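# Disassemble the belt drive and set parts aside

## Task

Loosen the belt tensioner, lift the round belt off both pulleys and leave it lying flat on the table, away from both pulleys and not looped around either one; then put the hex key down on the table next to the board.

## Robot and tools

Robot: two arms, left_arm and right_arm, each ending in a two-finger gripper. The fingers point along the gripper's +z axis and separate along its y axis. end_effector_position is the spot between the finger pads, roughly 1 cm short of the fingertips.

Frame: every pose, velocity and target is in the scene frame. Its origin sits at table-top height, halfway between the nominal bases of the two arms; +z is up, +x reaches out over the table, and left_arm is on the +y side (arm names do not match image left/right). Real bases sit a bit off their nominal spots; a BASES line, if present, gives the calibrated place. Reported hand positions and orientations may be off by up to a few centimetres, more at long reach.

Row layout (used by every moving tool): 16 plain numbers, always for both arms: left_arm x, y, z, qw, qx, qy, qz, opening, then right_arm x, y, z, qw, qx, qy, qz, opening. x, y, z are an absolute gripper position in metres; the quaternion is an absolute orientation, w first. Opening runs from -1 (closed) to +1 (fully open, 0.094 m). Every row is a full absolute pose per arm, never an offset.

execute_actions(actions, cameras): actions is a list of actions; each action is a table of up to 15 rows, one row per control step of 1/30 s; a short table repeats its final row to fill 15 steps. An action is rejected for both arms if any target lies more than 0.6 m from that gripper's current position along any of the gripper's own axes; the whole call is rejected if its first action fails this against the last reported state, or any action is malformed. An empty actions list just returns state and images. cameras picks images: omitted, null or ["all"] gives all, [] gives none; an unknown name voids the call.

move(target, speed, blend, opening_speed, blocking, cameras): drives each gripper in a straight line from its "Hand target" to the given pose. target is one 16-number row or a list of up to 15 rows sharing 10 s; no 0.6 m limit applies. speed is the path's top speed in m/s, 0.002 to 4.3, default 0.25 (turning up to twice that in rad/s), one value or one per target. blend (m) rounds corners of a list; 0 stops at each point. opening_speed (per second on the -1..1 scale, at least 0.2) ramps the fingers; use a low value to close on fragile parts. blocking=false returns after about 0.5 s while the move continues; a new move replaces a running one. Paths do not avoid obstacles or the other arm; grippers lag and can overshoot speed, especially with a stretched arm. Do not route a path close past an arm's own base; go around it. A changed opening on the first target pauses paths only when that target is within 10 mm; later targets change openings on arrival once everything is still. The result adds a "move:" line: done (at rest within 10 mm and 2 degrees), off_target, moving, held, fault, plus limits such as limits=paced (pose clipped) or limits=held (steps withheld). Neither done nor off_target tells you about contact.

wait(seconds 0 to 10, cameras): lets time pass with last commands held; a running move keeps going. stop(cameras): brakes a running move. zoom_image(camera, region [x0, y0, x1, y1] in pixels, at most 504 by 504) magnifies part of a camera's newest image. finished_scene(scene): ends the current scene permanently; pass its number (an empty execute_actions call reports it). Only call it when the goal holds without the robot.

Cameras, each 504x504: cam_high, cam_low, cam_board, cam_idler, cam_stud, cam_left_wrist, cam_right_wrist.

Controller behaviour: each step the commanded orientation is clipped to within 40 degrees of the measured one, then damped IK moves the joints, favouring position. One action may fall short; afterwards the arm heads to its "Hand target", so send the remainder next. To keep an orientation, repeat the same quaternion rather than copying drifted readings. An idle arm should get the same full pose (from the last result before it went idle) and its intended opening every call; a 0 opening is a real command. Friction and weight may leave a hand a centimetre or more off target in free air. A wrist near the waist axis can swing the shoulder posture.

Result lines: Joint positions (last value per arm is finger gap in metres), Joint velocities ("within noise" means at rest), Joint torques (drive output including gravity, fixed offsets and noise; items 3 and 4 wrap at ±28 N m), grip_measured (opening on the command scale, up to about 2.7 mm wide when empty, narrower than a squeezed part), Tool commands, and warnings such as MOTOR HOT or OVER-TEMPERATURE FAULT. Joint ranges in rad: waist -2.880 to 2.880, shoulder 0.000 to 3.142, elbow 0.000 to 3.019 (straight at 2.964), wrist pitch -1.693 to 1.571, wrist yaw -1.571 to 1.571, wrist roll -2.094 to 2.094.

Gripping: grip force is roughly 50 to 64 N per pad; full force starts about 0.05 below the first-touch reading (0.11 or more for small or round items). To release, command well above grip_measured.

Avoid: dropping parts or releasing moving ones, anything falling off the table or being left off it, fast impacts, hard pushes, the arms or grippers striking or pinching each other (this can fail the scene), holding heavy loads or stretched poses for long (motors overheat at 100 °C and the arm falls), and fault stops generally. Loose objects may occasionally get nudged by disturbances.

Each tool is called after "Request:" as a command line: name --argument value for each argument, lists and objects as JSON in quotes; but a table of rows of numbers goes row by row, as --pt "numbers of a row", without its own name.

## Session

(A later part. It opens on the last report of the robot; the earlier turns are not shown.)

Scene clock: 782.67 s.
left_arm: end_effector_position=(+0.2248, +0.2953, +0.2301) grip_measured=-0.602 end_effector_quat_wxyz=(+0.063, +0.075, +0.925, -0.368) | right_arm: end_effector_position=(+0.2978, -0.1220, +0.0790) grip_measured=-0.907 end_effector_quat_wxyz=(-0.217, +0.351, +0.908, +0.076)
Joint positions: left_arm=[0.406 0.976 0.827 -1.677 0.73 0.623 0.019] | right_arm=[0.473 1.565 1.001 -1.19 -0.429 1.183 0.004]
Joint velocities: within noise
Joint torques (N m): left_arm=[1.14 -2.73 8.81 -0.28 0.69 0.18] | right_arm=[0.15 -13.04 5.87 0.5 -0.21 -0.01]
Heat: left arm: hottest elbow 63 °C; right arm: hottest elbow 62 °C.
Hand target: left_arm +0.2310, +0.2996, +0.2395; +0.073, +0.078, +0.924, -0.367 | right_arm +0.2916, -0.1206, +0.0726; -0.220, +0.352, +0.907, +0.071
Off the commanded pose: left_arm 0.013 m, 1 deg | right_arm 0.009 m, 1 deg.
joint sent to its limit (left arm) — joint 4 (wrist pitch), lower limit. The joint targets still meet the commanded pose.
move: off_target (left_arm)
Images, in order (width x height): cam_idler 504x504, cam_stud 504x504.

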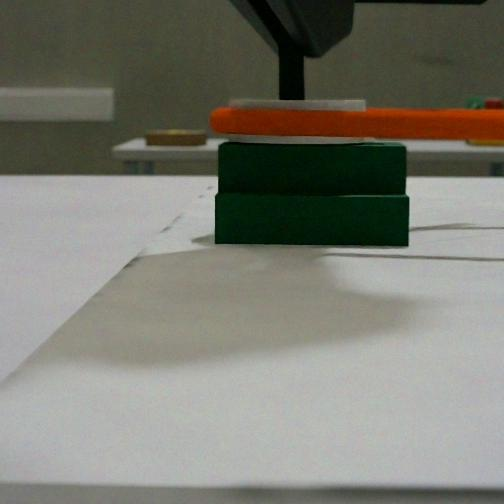

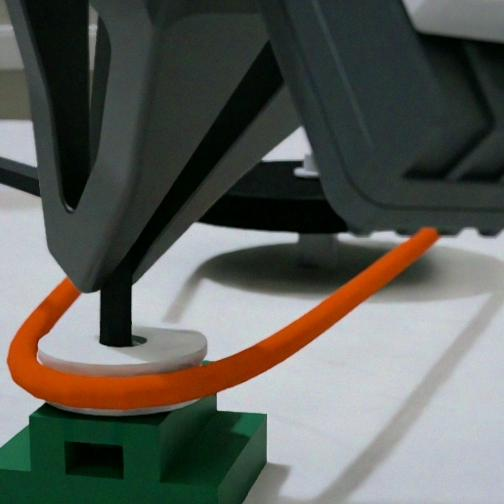

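Request:
move --pt "0.231 0.3 0.24 0.07 0.079 0.923 -0.369 -0.6 0.296 -0.1165 0.0735 -0.2198 0.3517 0.9073 0.0709 -1" --pt "0.231 0.3 0.24 0.07 0.079 0.923 -0.369 -0.6 0.298 -0.1165 0.0725 -0.2222 0.3198 0.9190 0.0632 -1" --pt "0.231 0.3 0.24 0.07 0.079 0.923 -0.369 -0.6 0.298 -0.1165 0.0715 -0.2172 0.3832 0.8944 0.0786 -1" --speed 0.04 --cameras '["cam_idler","cam_stud"]'

Request:
zoom_image --camera "cam_idler" --region '[200, 0, 400, 160]'

Request:
zoom_image --camera "cam_stud" --region '[40, 220, 190, 370]'

Scene clock: 791.97 s.
left_arm: end_effector_position=(+0.2248, +0.2953, +0.2301) grip_measured=-0.602 end_effector_quat_wxyz=(+0.063, +0.075, +0.925, -0.368) | right_arm: end_effector_position=(+0.2985, -0.1188, +0.0786) grip_measured=-0.907 end_effector_quat_wxyz=(-0.220, +0.383, +0.894, +0.077)
Joint positions: left_arm=[0.406 0.976 0.827 -1.677 0.73 0.623 0.019] | right_arm=[0.475 1.564 0.998 -1.174 -0.44 1.257 0.004]
Joint velocities: within noise
Joint torques (N m): left_arm=[1.14 -2.67 8.81 -0.28 0.68 0.18] | right_arm=[-0.26 -12.86 6.15 1.16 -0.27 -0.05]
Heat: left arm: hottest elbow 63 °C; right arm: hottest elbow 60 °C.
Hand target: left_arm +0.2310, +0.2996, +0.2395; +0.073, +0.078, +0.924, -0.367 | right_arm +0.2979, -0.1167, +0.0716; -0.217, +0.383, +0.894, +0.079
Off the commanded pose: left_arm 0.013 m, 1 deg | right_arm 0.008 m, 0 deg.
joint sent to its limit (left arm) — joint 4 (wrist pitch), lower limit. The joint targets still meet the commanded pose.
move: off_target (left_arm)
Images, in order (width x height): cam_idler 504x504, cam_stud 504x504.

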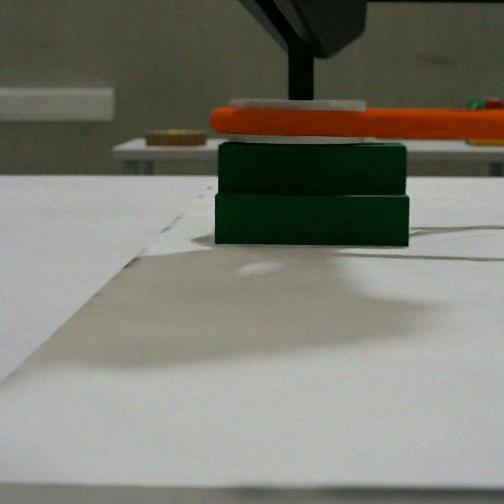

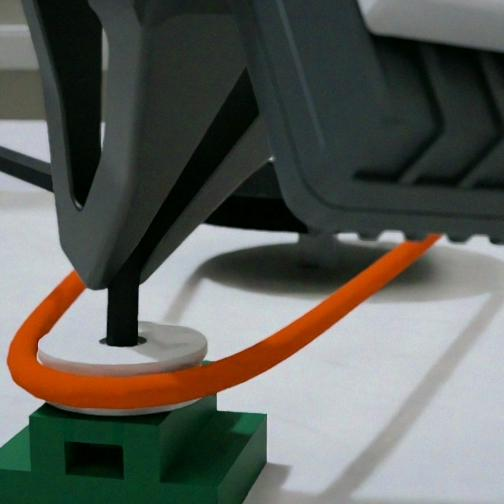

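Scaled by 2.520.

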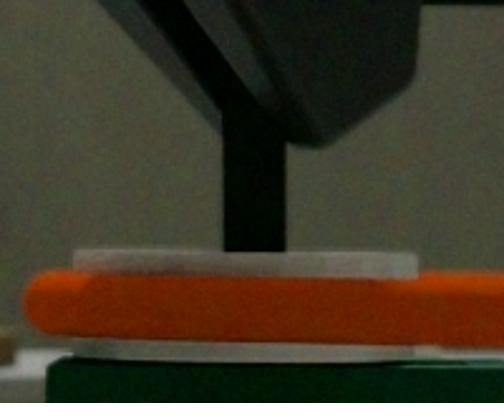

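Scaled by 3.360.

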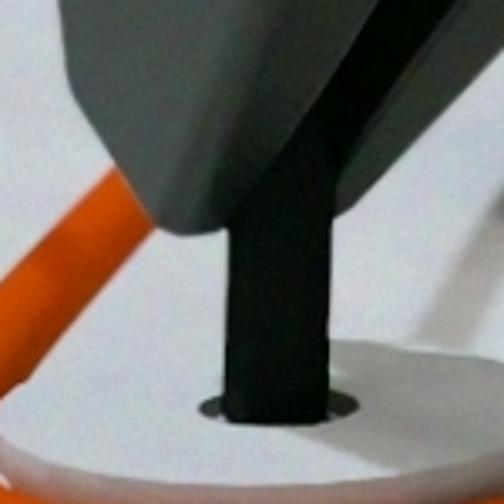

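Request:
move --pt "0.231 0.3 0.24 0.07 0.079 0.923 -0.369 -0.6 0.3000 -0.1215 0.0725 -0.2198 0.3517 0.9073 0.0709 -1" --pt "0.231 0.3 0.24 0.07 0.079 0.923 -0.369 -0.6 0.3000 -0.1215 0.0705 -0.2222 0.3198 0.9190 0.0632 -1" --speed 0.04 --cameras '["cam_idler","cam_stud"]'

Request:
zoom_image --camera "cam_idler" --region '[200, 0, 400, 160]'

Request:
zoom_image --camera "cam_stud" --region '[40, 220, 190, 370]'

Scene clock: 798.93 s.
left_arm: end_effector_position=(+0.2248, +0.2953, +0.2301) grip_measured=-0.602 end_effector_quat_wxyz=(+0.063, +0.075, +0.925, -0.368) | right_arm: end_effector_position=(+0.2967, -0.1225, +0.0782) grip_measured=-0.907 end_effector_quat_wxyz=(-0.217, +0.324, +0.918, +0.077)
Joint positions: left_arm=[0.406 0.976 0.827 -1.677 0.73 0.623 0.019] | right_arm=[0.475 1.57 1.004 -1.198 -0.424 1.123 0.004]
Joint velocities: within noise
Joint torques (N m): left_arm=[1.08 -2.67 8.81 -0.29 0.69 0.18] | right_arm=[-0.56 -10.4 8.61 -0.44 0.2 -0.18]
Heat: left arm: hottest elbow 63 °C; right arm: hottest elbow 60 °C.
Hand target: left_arm +0.2310, +0.2996, +0.2395; +0.073, +0.078, +0.924, -0.367 | right_arm +0.2998, -0.1217, +0.0705; -0.222, +0.320, +0.919, +0.063
Off the commanded pose: left_arm 0.013 m, 1 deg | right_arm 0.008 m, 2 deg.
joint sent to its limit (left arm) — joint 4 (wrist pitch), lower limit. The joint targets still meet the commanded pose.
move: off_target (left_arm)
Images, in order (width x height): cam_idler 504x504, cam_stud 504x504.

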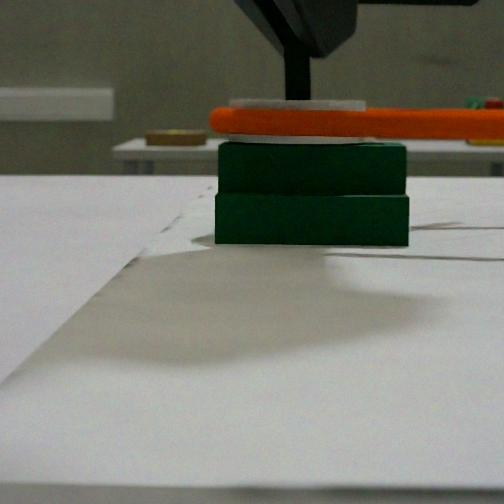

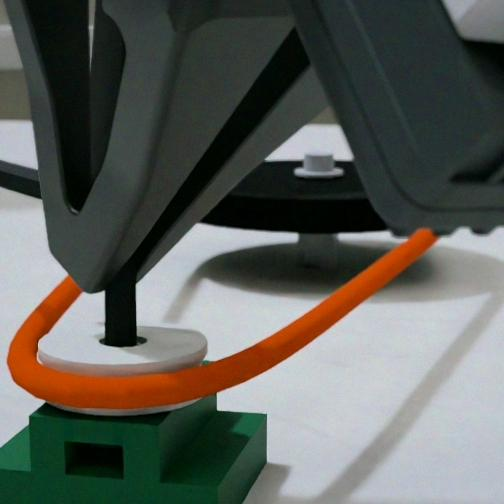

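Scaled by 2.520.

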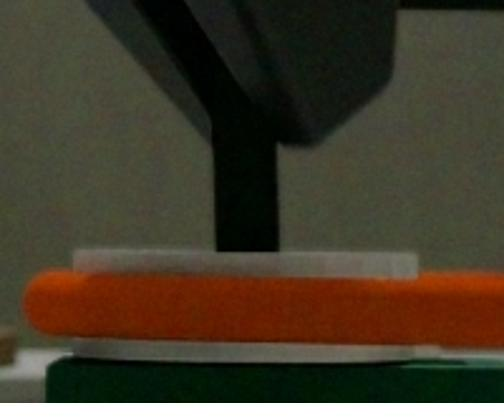

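Scaled by 3.360.

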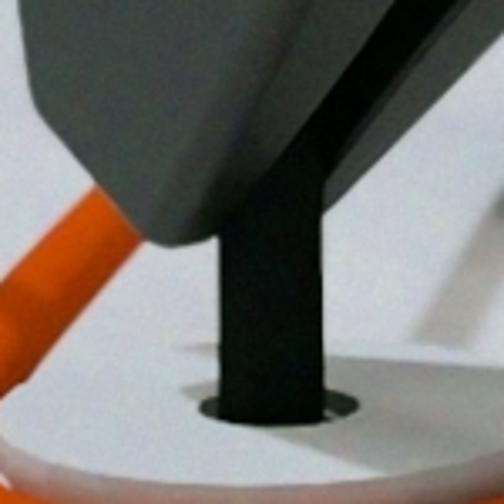

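Request:
move --pt "0.231 0.3 0.24 0.07 0.079 0.923 -0.369 -0.6 0.3020 -0.1215 0.0695 -0.2198 0.3517 0.9073 0.0709 -1" --pt "0.231 0.3 0.24 0.07 0.079 0.923 -0.369 -0.6 0.3015 -0.1215 0.0685 -0.2172 0.3832 0.8944 0.0786 -1" --speed 0.04 --cameras '["cam_idler","cam_stud"]'

Request:
zoom_image --camera "cam_idler" --region '[200, 0, 400, 160]'

Request:
zoom_image --camera "cam_stud" --region '[40, 220, 190, 370]'

Scene clock: 806.00 s.
left_arm: end_effector_position=(+0.2248, +0.2953, +0.2301) grip_measured=-0.602 end_effector_quat_wxyz=(+0.063, +0.075, +0.925, -0.368) | right_arm: end_effector_position=(+0.2986, -0.1190, +0.0785) grip_measured=-0.907 end_effector_quat_wxyz=(-0.219, +0.376, +0.897, +0.076)
Joint positions: left_arm=[0.406 0.976 0.827 -1.677 0.73 0.623 0.019] | right_arm=[0.475 1.566 1 -1.178 -0.438 1.241 0.004]
Joint velocities: within noise
Joint torques (N m): left_arm=[1.14 -2.67 8.83 -0.29 0.69 0.18] | right_arm=[-1.44 -12.4 5.98 1.26 -0.24 -0.09]
Heat: left arm: hottest elbow 63 °C; right arm: hottest elbow 61 °C.
Hand target: left_arm +0.2310, +0.2996, +0.2395; +0.073, +0.078, +0.924, -0.367 | right_arm +0.3013, -0.1216, +0.0688; -0.217, +0.383, +0.894, +0.079
Off the commanded pose: left_arm 0.013 m, 1 deg | right_arm 0.011 m, 1 deg.
joint sent to its limit (left arm) — joint 4 (wrist pitch), lower limit. The joint targets still meet the commanded pose.
move: off_target (left_arm, right_arm)
Images, in order (width x height): cam_idler 504x504, cam_stud 504x504.

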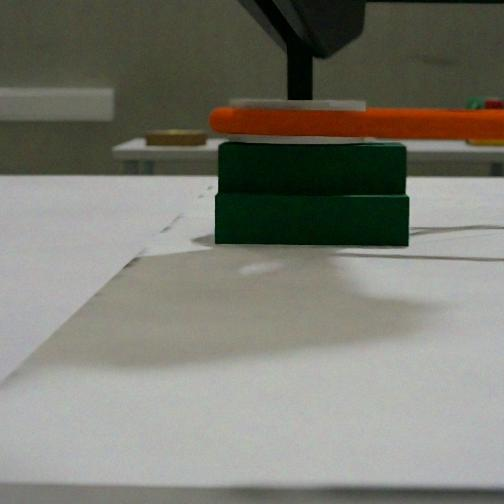

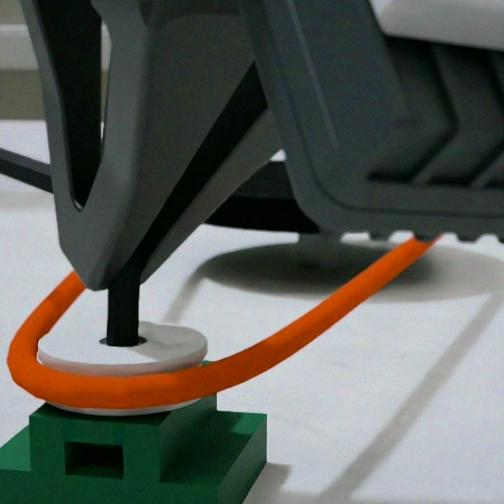

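Scaled by 2.520.

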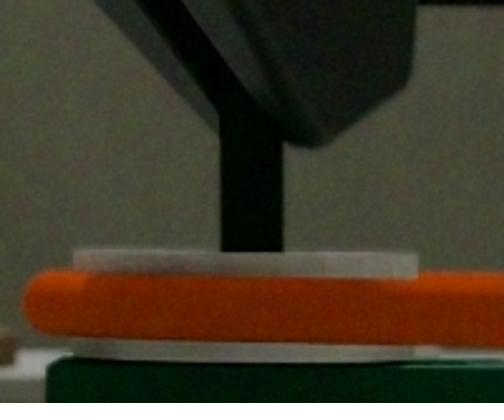

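Scaled by 3.360.

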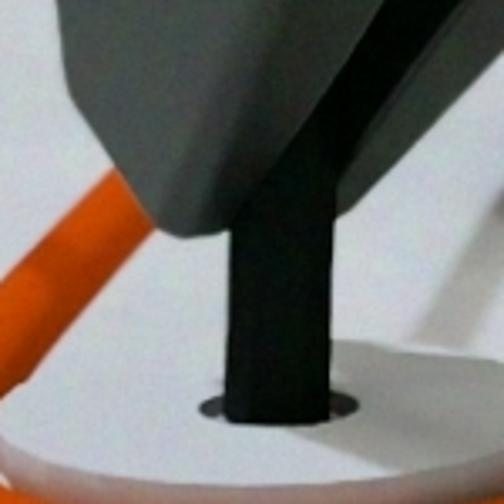

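Request:
move --pt "0.231 0.3 0.24 0.07 0.079 0.923 -0.369 -0.6 0.3038 -0.1254 0.0695 -0.2172 0.3832 0.8944 0.0786 -1" --pt "0.231 0.3 0.24 0.07 0.079 0.923 -0.369 -0.6 0.3038 -0.1254 0.0675 -0.2198 0.3517 0.9073 0.0709 -1" --speed 0.03 --cameras '["cam_idler","cam_stud"]'

Request:
zoom_image --camera "cam_idler" --region '[200, 0, 400, 160]'

Request:
zoom_image --camera "cam_stud" --region '[40, 220, 190, 370]'

Scene clock: 813.87 s.
left_arm: end_effector_position=(+0.2248, +0.2953, +0.2301) grip_measured=-0.602 end_effector_quat_wxyz=(+0.063, +0.075, +0.925, -0.368) | right_arm: end_effector_position=(+0.2992, -0.1215, +0.0783) grip_measured=-0.907 end_effector_quat_wxyz=(-0.217, +0.351, +0.907, +0.081)
Joint positions: left_arm=[0.406 0.976 0.827 -1.677 0.73 0.623 0.019] | right_arm=[0.47 1.566 1 -1.181 -0.434 1.18 0.004]
Joint velocities: within noise
Joint torques (N m): left_arm=[1.08 -2.67 8.8 -0.28 0.69 0.18] | right_arm=[-1.61 -10.46 7.61 0.13 0.16 -0.23]
Heat: left arm: hottest elbow 63 °C; right arm: hottest elbow 60 °C.
Hand target: left_arm +0.2310, +0.2996, +0.2395; +0.073, +0.078, +0.924, -0.367 | right_arm +0.3033, -0.1256, +0.0677; -0.220, +0.352, +0.907, +0.071
Off the commanded pose: left_arm 0.013 m, 1 deg | right_arm 0.012 m, 1 deg.
joint sent to its limit (left arm) — joint 4 (wrist pitch), lower limit. The joint targets still meet the commanded pose.
move: off_target (left_arm, right_arm)
Images, in order (width x height): cam_idler 504x504, cam_stud 504x504.

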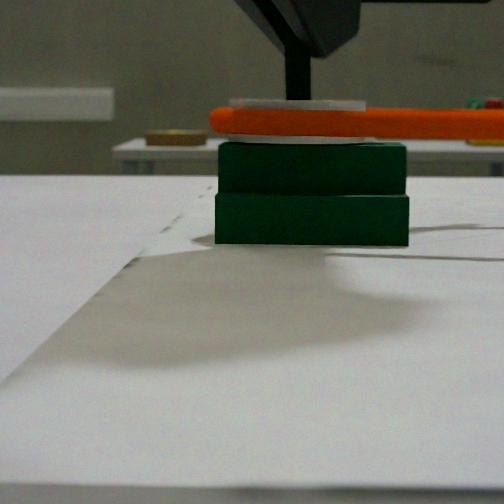

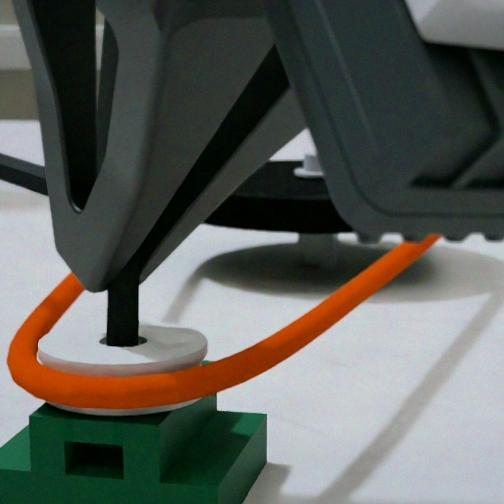

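Scaled by 2.520.

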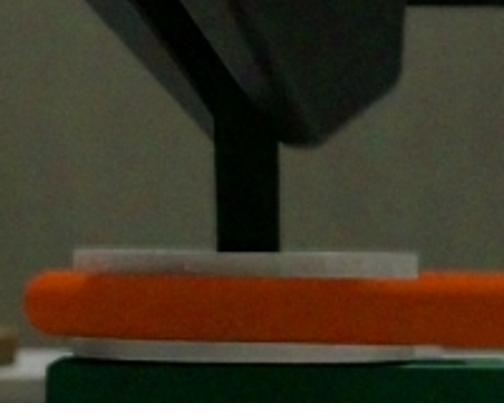

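Scaled by 3.360.

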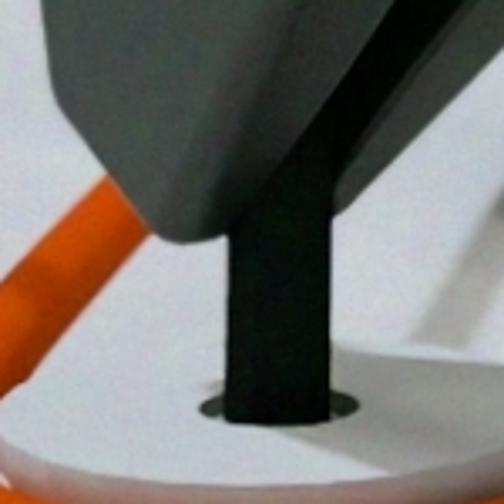

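Request:
move --pt "0.231 0.3 0.24 0.07 0.079 0.923 -0.369 -0.6 0.3033 -0.1251 0.0675 -0.2031 0.3534 0.9109 0.0655 -1" --pt "0.231 0.3 0.24 0.07 0.079 0.923 -0.369 -0.6 0.3033 -0.1251 0.0665 -0.2053 0.3214 0.9226 0.0584 -1" --speed 0.03 --cameras '[]'

Request:
move --target '[0.231, 0.3, 0.24, 0.07, 0.079, 0.923, -0.369, -0.6, 0.3033, -0.1251, 0.0665, -0.2000, 0.3928, 0.8946, 0.0743, -1]' --speed 0.03 --cameras '["cam_idler","cam_stud"]'

Request:
zoom_image --camera "cam_idler" --region '[200, 0, 400, 160]'

Request:
zoom_image --camera "cam_stud" --region '[40, 220, 190, 370]'

Scene clock: 825.97 s.
left_arm: end_effector_position=(+0.2248, +0.2953, +0.2301) grip_measured=-0.602 end_effector_quat_wxyz=(+0.063, +0.075, +0.925, -0.368) | right_arm: end_effector_position=(+0.2984, -0.1228, +0.0775) grip_measured=-0.907 end_effector_quat_wxyz=(-0.208, +0.326, +0.919, +0.077)
Joint positions: left_arm=[0.406 0.976 0.827 -1.677 0.73 0.623 0.019] | right_arm=[0.478 1.565 1.001 -1.186 -0.412 1.132 0.004]
Joint velocities: within noise
Joint torques (N m): left_arm=[1.08 -2.67 8.84 -0.29 0.68 0.17] | right_arm=[-0.67 -10.29 8.25 -0.02 0.93 -0.21]
Heat: left arm: hottest elbow 63 °C; right arm: hottest elbow 61 °C.
Hand target: left_arm +0.2310, +0.2996, +0.2395; +0.073, +0.078, +0.924, -0.367 | right_arm +0.3030, -0.1252, +0.0668; -0.205, +0.321, +0.923, +0.059
Off the commanded pose: left_arm 0.013 m, 1 deg | right_arm 0.012 m, 2 deg.
joint sent to its limit (left arm) — joint 4 (wrist pitch), lower limit. The joint targets still meet the commanded pose.
move: off_target (left_arm, right_arm)
No camera images: "cameras" was empty.

Scene clock: 829.13 s.
left_arm: end_effector_position=(+0.2248, +0.2953, +0.2301) grip_measured=-0.602 end_effector_quat_wxyz=(+0.063, +0.075, +0.925, -0.368) | right_arm: end_effector_position=(+0.2997, -0.1211, +0.0777) grip_measured=-0.907 end_effector_quat_wxyz=(-0.206, +0.386, +0.896, +0.076)
Joint positions: left_arm=[0.406 0.976 0.827 -1.677 0.73 0.623 0.019] | right_arm=[0.478 1.552 0.988 -1.156 -0.418 1.27 0.004]
Joint velocities: within noise
Joint torques (N m): left_arm=[1.2 -2.73 8.81 -0.31 0.68 0.17] | right_arm=[-1.49 -11.99 5.94 1.31 0.17 -0.04]
Heat: left arm: hottest elbow 63 °C; right arm: hottest elbow 60 °C.
Hand target: left_arm +0.2310, +0.2996, +0.2395; +0.073, +0.078, +0.924, -0.367 | right_arm +0.3030, -0.1253, +0.0668; -0.200, +0.393, +0.895, +0.074
Off the commanded pose: left_arm 0.013 m, 1 deg | right_arm 0.012 m, 1 deg.
joint sent to its limit (left arm) — joint 4 (wrist pitch), lower limit. The joint targets still meet the commanded pose.
move: off_target (left_arm, right_arm)
Images, in order (width x height): cam_idler 504x504, cam_stud 504x504.

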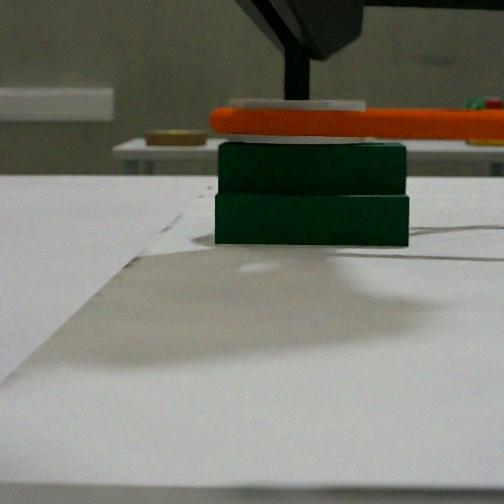

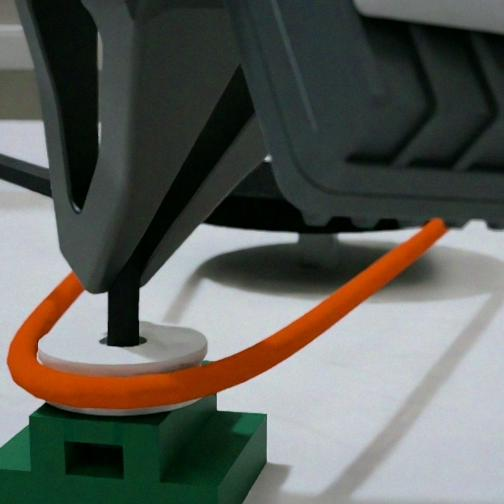

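Scaled by 2.520.

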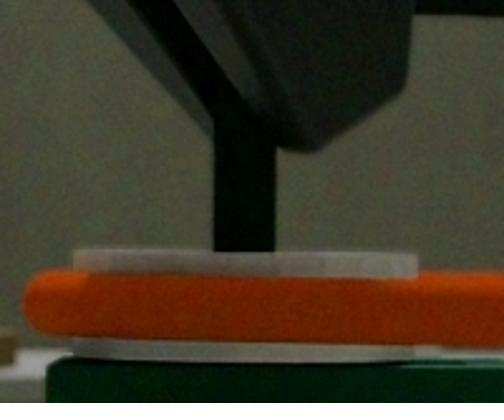

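Scaled by 3.360.

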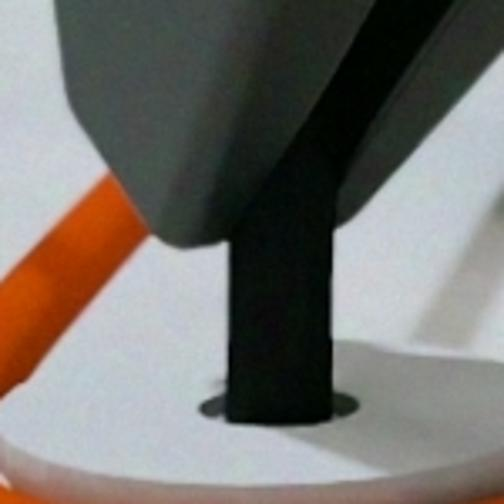

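Request:
move --target '[0.231, 0.3, 0.24, 0.07, 0.079, 0.923, -0.369, -0.6, 0.3033, -0.1251, 0.0645, -0.1966, 0.4315, 0.8766, 0.0830, -1]' --speed 0.03 --cameras '["cam_idler","cam_stud"]'

Request:
zoom_image --camera "cam_stud" --region '[40, 220, 190, 370]'

Scene clock: 836.17 s.
left_arm: end_effector_position=(+0.2248, +0.2953, +0.2301) grip_measured=-0.602 end_effector_quat_wxyz=(+0.063, +0.075, +0.925, -0.368) | right_arm: end_effector_position=(+0.2997, -0.1204, +0.0752) grip_measured=-0.907 end_effector_quat_wxyz=(-0.199, +0.421, +0.881, +0.083)
Joint positions: left_arm=[0.406 0.976 0.827 -1.677 0.73 0.623 0.019] | right_arm=[0.478 1.534 0.962 -1.109 -0.422 1.357 0.004]
Joint velocities: within noise
Joint torques (N m): left_arm=[1.08 -2.73 8.83 -0.27 0.69 0.17] | right_arm=[-1.85 -11.63 6.01 1.33 -0.06 -0.05]
Heat: left arm: hottest elbow 63 °C; right arm: hottest elbow 59 °C.
Hand target: left_arm +0.2310, +0.2996, +0.2395; +0.073, +0.078, +0.924, -0.367 | right_arm +0.3030, -0.1252, +0.0648; -0.197, +0.431, +0.877, +0.083
Off the commanded pose: left_arm 0.013 m, 1 deg | right_arm 0.012 m, 1 deg.
joint sent to its limit (left arm) — joint 4 (wrist pitch), lower limit. The joint targets still meet the commanded pose.
move: off_target (left_arm, right_arm)
Images, in order (width x height): cam_idler 504x504, cam_stud 504x504.

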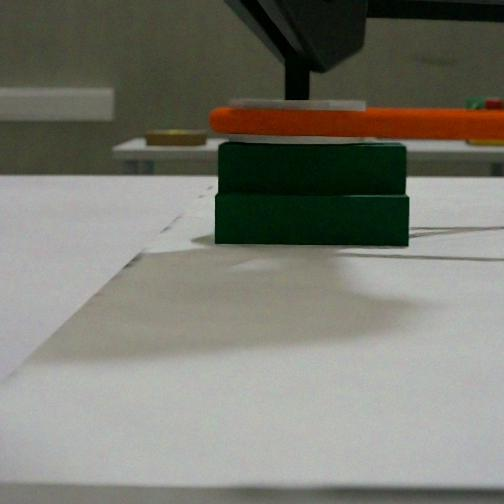

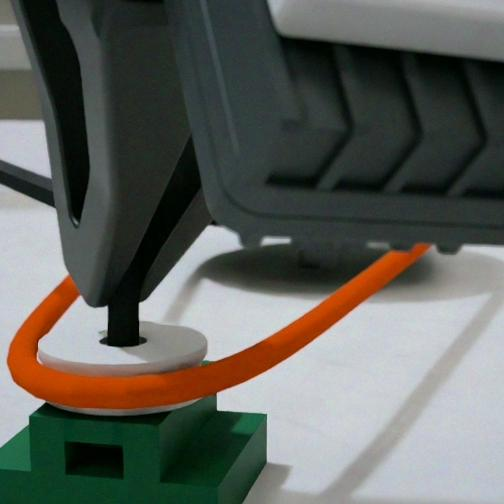

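Scaled by 3.360.

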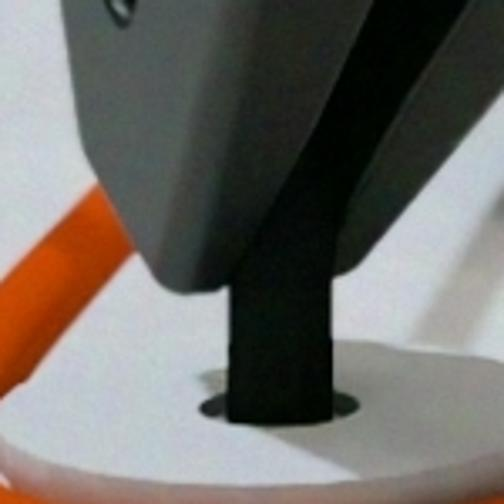

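Request:
move --pt "0.231 0.3 0.24 0.07 0.079 0.923 -0.369 -0.6 0.3025 -0.1245 0.0625 -0.1966 0.4315 0.8766 0.0830 -1" --pt "0.231 0.3 0.24 0.07 0.079 0.923 -0.369 -0.6 0.2992 -0.1276 0.0630 -0.2067 0.2971 0.9308 0.0530 -1" --speed 0.04 --cameras '["cam_idler","cam_stud"]'

Request:
zoom_image --camera "cam_stud" --region '[40, 220, 190, 370]'

Scene clock: 849.27 s.
left_arm: end_effector_position=(+0.2248, +0.2953, +0.2301) grip_measured=-0.602 end_effector_quat_wxyz=(+0.063, +0.075, +0.925, -0.368) | right_arm: end_effector_position=(+0.2970, -0.1235, +0.0750) grip_measured=-0.907 end_effector_quat_wxyz=(-0.205, +0.315, +0.924, +0.074)
Joint positions: left_arm=[0.406 0.976 0.827 -1.677 0.73 0.623 0.019] | right_arm=[0.482 1.568 0.997 -1.184 -0.402 1.114 0.004]
Joint velocities: within noise
Joint torques (N m): left_arm=[1.2 -2.61 8.83 -0.29 0.68 0.18] | right_arm=[-0.56 -10.05 8.06 -0.4 0.93 -0.46]
Heat: left arm: hottest elbow 63 °C; right arm: hottest elbow 58 °C.
Hand target: left_arm +0.2310, +0.2996, +0.2395; +0.073, +0.078, +0.924, -0.367 | right_arm +0.2990, -0.1277, +0.0633; -0.207, +0.297, +0.931, +0.054
Off the commanded pose: left_arm 0.013 m, 1 deg | right_arm 0.013 m, 3 deg.
joint sent to its limit (left arm) — joint 4 (wrist pitch), lower limit. The joint targets still meet the commanded pose.
move: off_target (left_arm, right_arm)
Images, in order (width x height): cam_idler 504x504, cam_stud 504x504.

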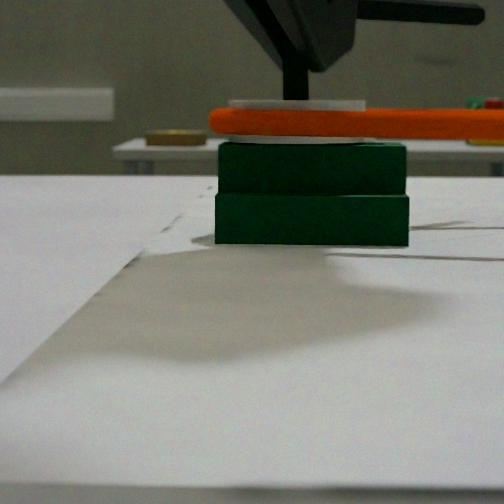

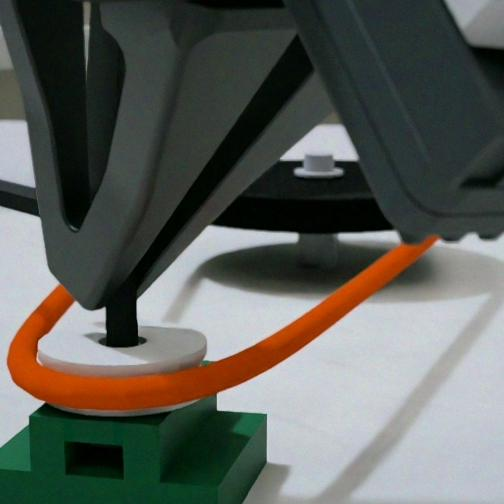

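Scaled by 3.360.

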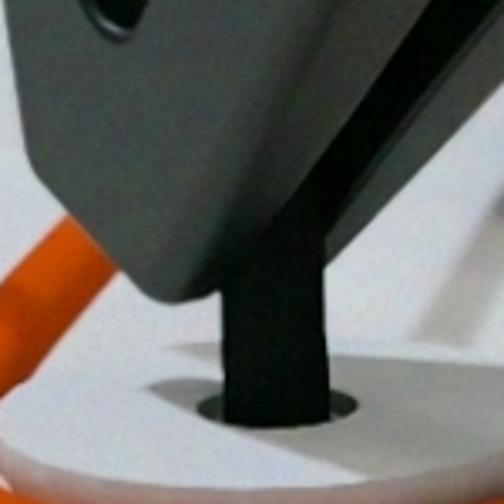

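Request:
move --target '[0.231, 0.3, 0.24, 0.07, 0.079, 0.923, -0.369, -0.6, 0.2985, -0.1300, 0.0625, -0.2119, 0.1731, 0.9616, 0.0255, -1]' --speed 0.04 --cameras '["cam_idler","cam_stud"]'

Request:
zoom_image --camera "cam_stud" --region '[40, 220, 190, 370]'

Scene clock: 855.63 s.
left_arm: end_effector_position=(+0.2248, +0.2953, +0.2301) grip_measured=-0.602 end_effector_quat_wxyz=(+0.063, +0.075, +0.925, -0.368) | right_arm: end_effector_position=(+0.2960, -0.1241, +0.0753) grip_measured=-0.907 end_effector_quat_wxyz=(-0.205, +0.175, +0.962, +0.051)
Joint positions: left_arm=[0.406 0.976 0.827 -1.677 0.73 0.623 0.019] | right_arm=[0.509 1.612 1.053 -1.272 -0.34 0.834 0.004]
Joint velocities: within noise
Joint torques (N m): left_arm=[1.14 -2.67 8.81 -0.31 0.68 0.18] | right_arm=[-1.14 -10.52 7.87 -0.65 1.02 -0.16]
Heat: left arm: hottest elbow 63 °C; right arm: hottest elbow 58 °C.
Hand target: left_arm +0.2310, +0.2996, +0.2395; +0.073, +0.078, +0.924, -0.367 | right_arm +0.2982, -0.1301, +0.0629; -0.212, +0.173, +0.962, +0.026
Off the commanded pose: left_arm 0.013 m, 1 deg | right_arm 0.014 m, 3 deg.
joint sent to its limit (left arm) — joint 4 (wrist pitch), lower limit. The joint targets still meet the commanded pose.
move: off_target (left_arm, right_arm)
Images, in order (width x height): cam_idler 504x504, cam_stud 504x504.

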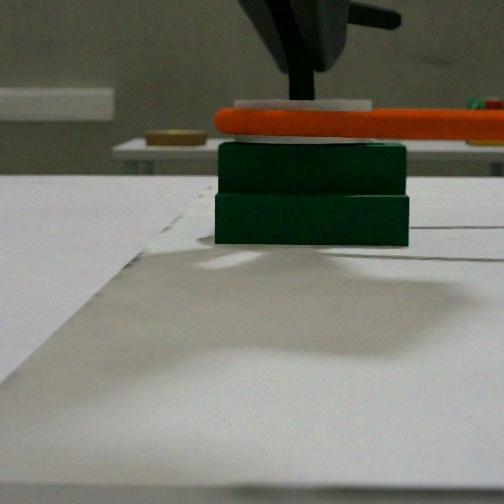

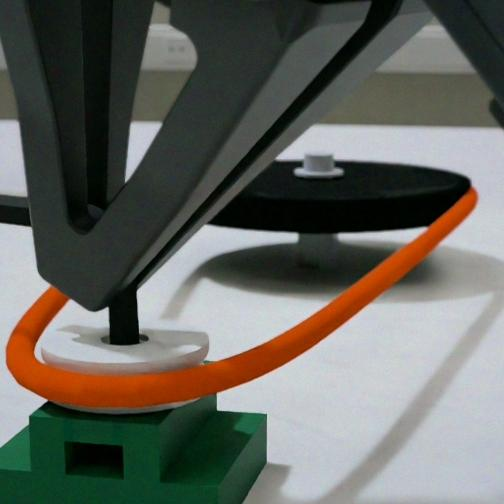

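Scaled by 3.360.

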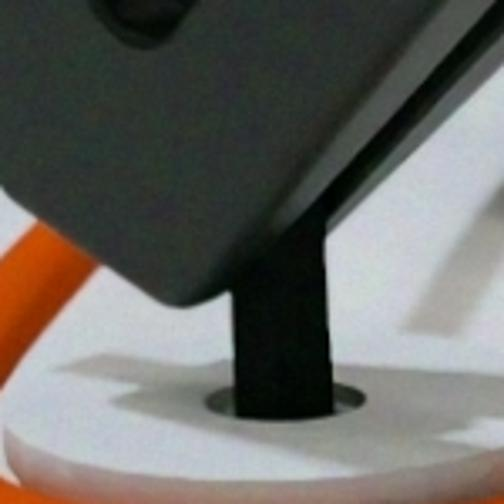

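Request:
move --target '[0.231, 0.3, 0.24, 0.07, 0.079, 0.923, -0.369, -0.6, 0.2975, -0.1250, 0.0625, -0.2133, 0.0886, 0.9730, 0.0070, -1]' --speed 0.04 --cameras '["cam_idler"]'

Scene clock: 861.37 s.
left_arm: end_effector_position=(+0.2248, +0.2953, +0.2301) grip_measured=-0.602 end_effector_quat_wxyz=(+0.063, +0.075, +0.925, -0.368) | right_arm: end_effector_position=(+0.2957, -0.1230, +0.0755) grip_measured=-0.907 end_effector_quat_wxyz=(-0.204, +0.094, +0.974, +0.028)
Joint positions: left_arm=[0.406 0.976 0.827 -1.677 0.73 0.623 0.019] | right_arm=[0.536 1.64 1.089 -1.322 -0.287 0.694 0.004]
Joint velocities: within noise
Joint torques (N m): left_arm=[1.08 -2.55 8.8 -0.28 0.68 0.18] | right_arm=[-0.5 -10.87 7.97 -0.42 0.76 -0.19]
Heat: left arm: hottest elbow 63 °C; right arm: hottest elbow 58 °C.
Hand target: left_arm +0.2310, +0.2996, +0.2395; +0.073, +0.078, +0.924, -0.367 | right_arm +0.2972, -0.1253, +0.0628; -0.213, +0.089, +0.973, +0.007
Off the commanded pose: left_arm 0.013 m, 1 deg | right_arm 0.013 m, 3 deg.
joint sent to its limit (left arm) — joint 4 (wrist pitch), lower limit. The joint targets still meet the commanded pose.
move: off_target (left_arm, right_arm)
Images, in order (width x height): cam_idler 504x504.

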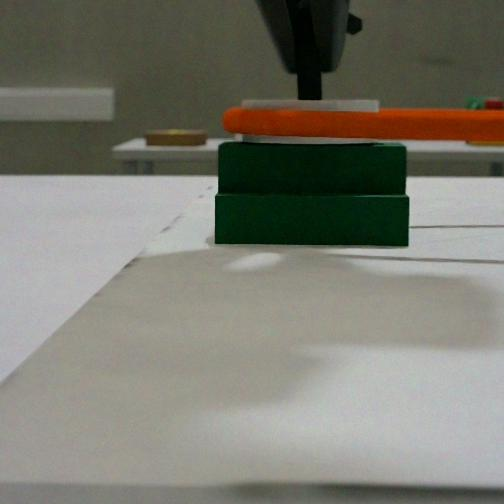

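Request:
move --target '[0.231, 0.3, 0.24, 0.07, 0.079, 0.923, -0.369, -0.6, 0.2965, -0.1150, 0.0655, -0.2134, 0.0461, 0.9759, -0.0023, -1]' --speed 0.03 --cameras '["cam_idler"]'

Scene clock: 866.33 s.
left_arm: end_effector_position=(+0.2248, +0.2953, +0.2301) grip_measured=-0.602 end_effector_quat_wxyz=(+0.063, +0.075, +0.925, -0.368) | right_arm: end_effector_position=(+0.2957, -0.1184, +0.0758) grip_measured=-0.907 end_effector_quat_wxyz=(-0.203, +0.056, +0.977, +0.012)
Joint positions: left_arm=[0.406 0.976 0.827 -1.677 0.73 0.623 0.019] | right_arm=[0.56 1.661 1.115 -1.35 -0.256 0.643 0.004]
Joint velocities: within noise
Joint torques (N m): left_arm=[1.14 -2.67 8.83 -0.31 0.68 0.17] | right_arm=[0.32 -11.4 8.29 -0.61 0.31 -0.2]
Heat: left arm: hottest elbow 63 °C; right arm: hottest elbow 59 °C.
Hand target: left_arm +0.2310, +0.2996, +0.2395; +0.073, +0.078, +0.924, -0.367 | right_arm +0.2962, -0.1152, +0.0656; -0.213, +0.046, +0.976, -0.002
Off the commanded pose: left_arm 0.013 m, 1 deg | right_arm 0.011 m, 2 deg.
joint sent to its limit (left arm) — joint 4 (wrist pitch), lower limit. The joint targets still meet the commanded pose.
move: off_target (left_arm, right_arm)
Images, in order (width x height): cam_idler 504x504.

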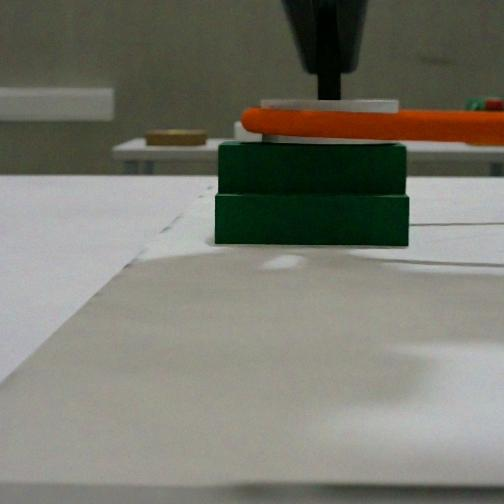

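Request:
move --target '[0.231, 0.3, 0.24, 0.07, 0.079, 0.923, -0.369, -0.6, 0.2965, -0.1050, 0.0660, -0.2134, 0.0461, 0.9759, -0.0023, -1]' --speed 0.03 --cameras '["cam_idler"]'

Scene clock: 871.67 s.
left_arm: end_effector_position=(+0.2248, +0.2953, +0.2301) grip_measured=-0.602 end_effector_quat_wxyz=(+0.063, +0.075, +0.925, -0.368) | right_arm: end_effector_position=(+0.2952, -0.1121, +0.0759) grip_measured=-0.907 end_effector_quat_wxyz=(-0.205, +0.048, +0.978, +0.010)
Joint positions: left_arm=[0.406 0.976 0.827 -1.677 0.73 0.623 0.019] | right_arm=[0.574 1.671 1.129 -1.356 -0.256 0.642 0.004]
Joint velocities: within noise
Joint torques (N m): left_arm=[1.08 -2.73 8.81 -0.29 0.68 0.17] | right_arm=[0.62 -11.4 8.65 -0.34 0.05 -0.03]
Heat: left arm: hottest elbow 63 °C; right arm: hottest elbow 59 °C.
Hand target: left_arm +0.2310, +0.2996, +0.2395; +0.073, +0.078, +0.924, -0.367 | right_arm +0.2962, -0.1052, +0.0662; -0.213, +0.046, +0.976, -0.002
Off the commanded pose: left_arm 0.013 m, 1 deg | right_arm 0.012 m, 2 deg.
joint sent to its limit (left arm) — joint 4 (wrist pitch), lower limit. The joint targets still meet the commanded pose.
move: off_target (left_arm, right_arm)
Images, in order (width x height): cam_idler 504x504.

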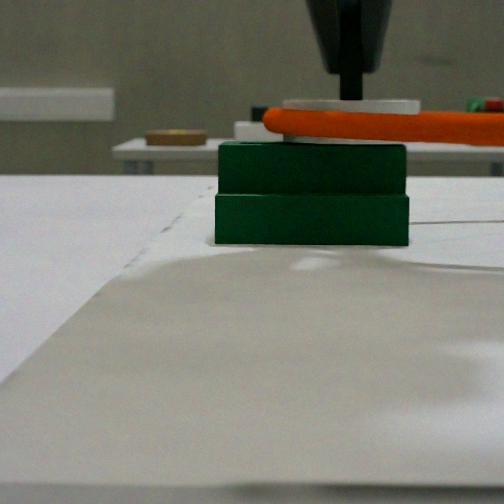

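Request:
move --pt "0.231 0.3 0.24 0.07 0.079 0.923 -0.369 -0.6 0.2962 -0.1105 0.0740 -0.2134 0.0461 0.9759 -0.0023 -1" --pt "0.231 0.3 0.24 0.07 0.079 0.923 -0.369 -0.6 0.2962 -0.1105 0.0850 -0.2134 0.0461 0.9759 -0.0023 -1" --speed 0.03 --cameras '["cam_idler","cam_stud"]'

Request:
zoom_image --camera "cam_stud" --region '[40, 200, 210, 370]'

Scene clock: 878.37 s.
left_arm: end_effector_position=(+0.2248, +0.2953, +0.2301) grip_measured=-0.602 end_effector_quat_wxyz=(+0.063, +0.075, +0.925, -0.368) | right_arm: end_effector_position=(+0.2953, -0.1128, +0.0787) grip_measured=-0.907 end_effector_quat_wxyz=(-0.207, +0.048, +0.977, +0.006)
Joint positions: left_arm=[0.406 0.976 0.827 -1.677 0.73 0.623 0.019] | right_arm=[0.574 1.671 1.136 -1.371 -0.252 0.642 0.004]
Joint velocities: within noise
Joint torques (N m): left_arm=[1.14 -2.67 8.84 -0.29 0.69 0.17] | right_arm=[-0.26 -14.45 9.07 -1.57 0.04 -0.11]
Heat: left arm: hottest elbow 63 °C; right arm: hottest elbow 60 °C.
Hand target: left_arm +0.2310, +0.2996, +0.2395; +0.073, +0.078, +0.924, -0.367 | right_arm +0.2961, -0.1105, +0.0849; -0.213, +0.046, +0.976, -0.002
Off the commanded pose: left_arm 0.013 m, 1 deg | right_arm 0.007 m, 1 deg.
joint sent to its limit (left arm) — joint 4 (wrist pitch), lower limit. The joint targets still meet the commanded pose.
move: off_target (left_arm)
Images, in order (width x height): cam_idler 504x504, cam_stud 504x504.

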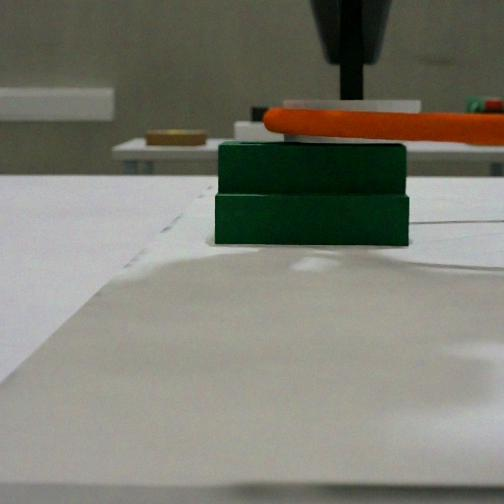

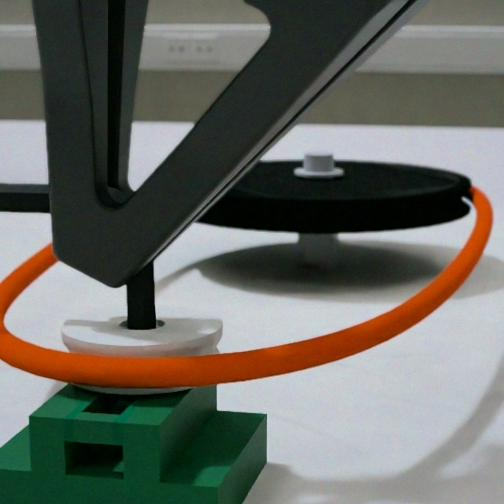

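Scaled by 2.965.

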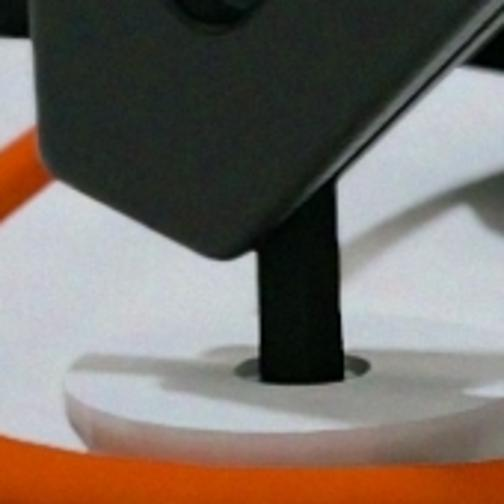

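Request:
move --target '[0.231, 0.3, 0.24, 0.07, 0.079, 0.923, -0.369, -0.6, 0.2962, -0.1105, 0.1000, -0.2134, 0.0461, 0.9759, -0.0023, -1]' --speed 0.03 --cameras '["cam_idler"]'

Scene clock: 882.13 s.
left_arm: end_effector_position=(+0.2248, +0.2953, +0.2301) grip_measured=-0.602 end_effector_quat_wxyz=(+0.063, +0.075, +0.925, -0.368) | right_arm: end_effector_position=(+0.2854, -0.1199, +0.0851) grip_measured=-0.907 end_effector_quat_wxyz=(-0.229, +0.052, +0.972, -0.012)
Joint positions: left_arm=[0.406 0.976 0.827 -1.677 0.73 0.623 0.019] | right_arm=[0.574 1.671 1.14 -1.433 -0.249 0.642 0.004]
Joint velocities: within noise
Joint torques (N m): left_arm=[1.03 -2.73 8.81 -0.28 0.69 0.18] | right_arm=[-0.21 -16.32 10.11 -0.95 -0.09 -0.11]
Heat: left arm: hottest elbow 63 °C; right arm: hottest elbow 60 °C.
Hand target: left_arm +0.2310, +0.2996, +0.2395; +0.073, +0.078, +0.924, -0.367 | right_arm +0.2956, -0.1108, +0.1000; -0.213, +0.046, +0.976, -0.002
Off the commanded pose: left_arm 0.013 m, 1 deg | right_arm 0.021 m, 2 deg.
joint sent to its limit (left arm) — joint 4 (wrist pitch), lower limit. The joint targets still meet the commanded pose.
move: off_target (left_arm, right_arm)
Images, in order (width x height): cam_idler 504x504.

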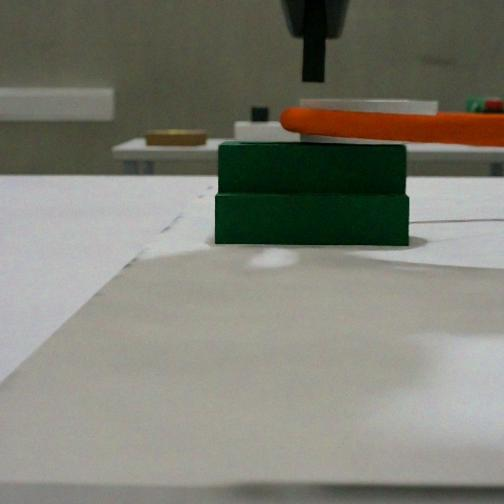

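Request:
move --pt "0.231 0.3 0.24 0.07 0.079 0.923 -0.369 -0.6 0.290 -0.115 0.150 -0.2134 0.0461 0.9759 -0.0023 -1" --pt "0.231 0.3 0.24 0.07 0.079 0.923 -0.369 -0.6 0.300 -0.180 0.20 -0.2259 0.3478 0.9059 0.0867 -1" --pt "0.231 0.3 0.24 0.07 0.079 0.923 -0.369 -0.6 0.330 -0.250 0.20 -0.1853 0.6237 0.7433 0.1555 -1" --speed '[0.1, 0.2, 0.2]' --cameras '["cam_right_wrist"]'

Scene clock: 922.60 s.
left_arm: end_effector_position=(+0.2248, +0.2953, +0.2301) grip_measured=-0.602 end_effector_quat_wxyz=(+0.063, +0.075, +0.925, -0.368) | right_arm: end_effector_position=(+0.3291, -0.2458, +0.1996) grip_measured=-0.907 end_effector_quat_wxyz=(-0.190, +0.616, +0.750, +0.150)
Joint positions: left_arm=[0.406 0.976 0.827 -1.677 0.73 0.623 0.019] | right_arm=[0.083 1.274 1.043 -1.404 -0.485 1.453 0.004]
Joint velocities: within noise
Joint torques (N m): left_arm=[1.14 -2.78 8.84 -0.28 0.69 0.18] | right_arm=[-1.73 -10.87 7.82 0.76 -0.34 -0.03]
Heat: left arm: hottest elbow 64 °C; right arm: hottest elbow 65 °C.
Hand target: left_arm +0.2310, +0.2996, +0.2395; +0.073, +0.078, +0.924, -0.367 | right_arm +0.3299, -0.2500, +0.2000; -0.185, +0.624, +0.743, +0.155
Off the commanded pose: left_arm 0.013 m, 1 deg | right_arm 0.004 m, 1 deg.
joint sent to its limit (left arm) — joint 4 (wrist pitch), lower limit. The joint targets still meet the commanded pose.
move: off_target (left_arm)
Images, in order (width x height): cam_right_wrist 504x504.

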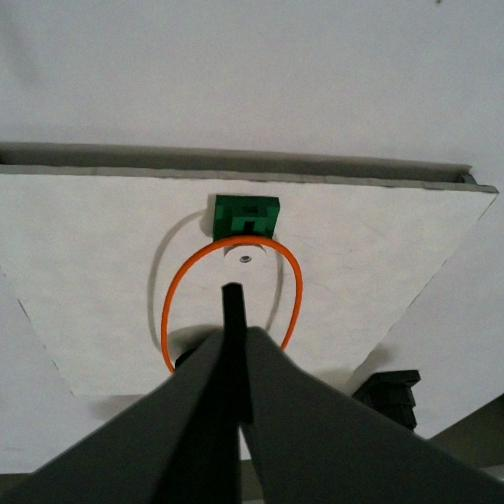

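Request:
move --pt "0.231 0.3 0.24 0.07 0.079 0.923 -0.369 -0.6 0.375 -0.290 0.14 0.2594 0.5619 0.6723 0.4061 -1" --pt "0.231 0.3 0.24 0.07 0.079 0.923 -0.369 -0.6 0.380 -0.300 0.085 0.2594 0.5619 0.6723 0.4061 -1" --speed '[0.2, 0.08]' --cameras '["cam_right_wrist"]'

Scene clock: 931.37 s.
left_arm: end_effector_position=(+0.2248, +0.2953, +0.2301) grip_measured=-0.602 end_effector_quat_wxyz=(+0.063, +0.075, +0.925, -0.368) | right_arm: end_effector_position=(+0.3794, -0.2946, +0.0875) grip_measured=-0.907 end_effector_quat_wxyz=(+0.254, +0.562, +0.674, +0.407)
Joint positions: left_arm=[0.406 0.976 0.827 -1.677 0.73 0.623 0.019] | right_arm=[0.06 1.113 0.294 0.235 -0.209 1.573 0.004]
Joint velocities: within noise
Joint torques (N m): left_arm=[1.08 -2.73 8.81 -0.31 0.69 0.18] | right_arm=[-2.02 -4.66 6.82 2.69 -0.14 -0.24]
Heat: left arm: hottest elbow 64 °C; right arm: hottest elbow 64 °C.
Hand target: left_arm +0.2310, +0.2996, +0.2395; +0.073, +0.078, +0.924, -0.367 | right_arm +0.3799, -0.2999, +0.0851; +0.259, +0.562, +0.672, +0.406
Off the commanded pose: left_arm 0.013 m, 1 deg | right_arm 0.006 m, 1 deg.
joint sent to its limit (left arm) — joint 4 (wrist pitch), lower limit. The joint targets still meet the commanded pose.
move: off_target (left_arm)
Images, in order (width x height): cam_right_wrist 504x504.

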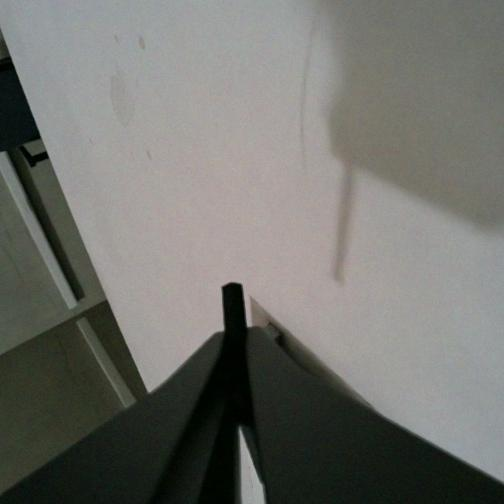

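Request:
move --target '[0.231, 0.3, 0.24, 0.07, 0.079, 0.923, -0.369, -0.6, 0.380, -0.300, 0.036, 0.2594, 0.5619, 0.6723, 0.4061, -1]' --speed 0.08 --cameras '["cam_right_wrist"]'

Scene clock: 935.40 s.
left_arm: end_effector_position=(+0.2248, +0.2953, +0.2301) grip_measured=-0.602 end_effector_quat_wxyz=(+0.063, +0.075, +0.925, -0.368) | right_arm: end_effector_position=(+0.3805, -0.2946, +0.0383) grip_measured=-0.907 end_effector_quat_wxyz=(+0.254, +0.561, +0.674, +0.407)
Joint positions: left_arm=[0.406 0.976 0.827 -1.677 0.73 0.623 0.019] | right_arm=[0.059 1.362 0.244 0.534 -0.209 1.571 0.004]
Joint velocities: within noise
Joint torques (N m): left_arm=[1.14 -2.73 8.83 -0.29 0.69 0.17] | right_arm=[-1.85 -6.3 4.59 2.48 -0.12 -0.24]
Heat: left arm: hottest elbow 64 °C; right arm: hottest elbow 63 °C.
Hand target: left_arm +0.2310, +0.2996, +0.2395; +0.073, +0.078, +0.924, -0.367 | right_arm +0.3799, -0.3000, +0.0361; +0.259, +0.562, +0.672, +0.406
Off the commanded pose: left_arm 0.013 m, 1 deg | right_arm 0.006 m, 1 deg.
joint sent to its limit (left arm) — joint 4 (wrist pitch), lower limit. The joint targets still meet the commanded pose.
move: off_target (left_arm)
Images, in order (width x height): cam_right_wrist 504x504.

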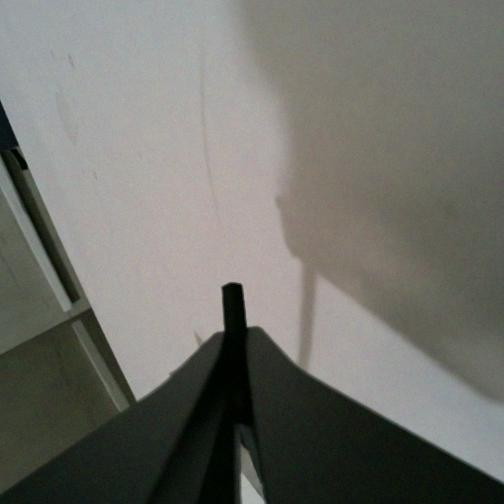

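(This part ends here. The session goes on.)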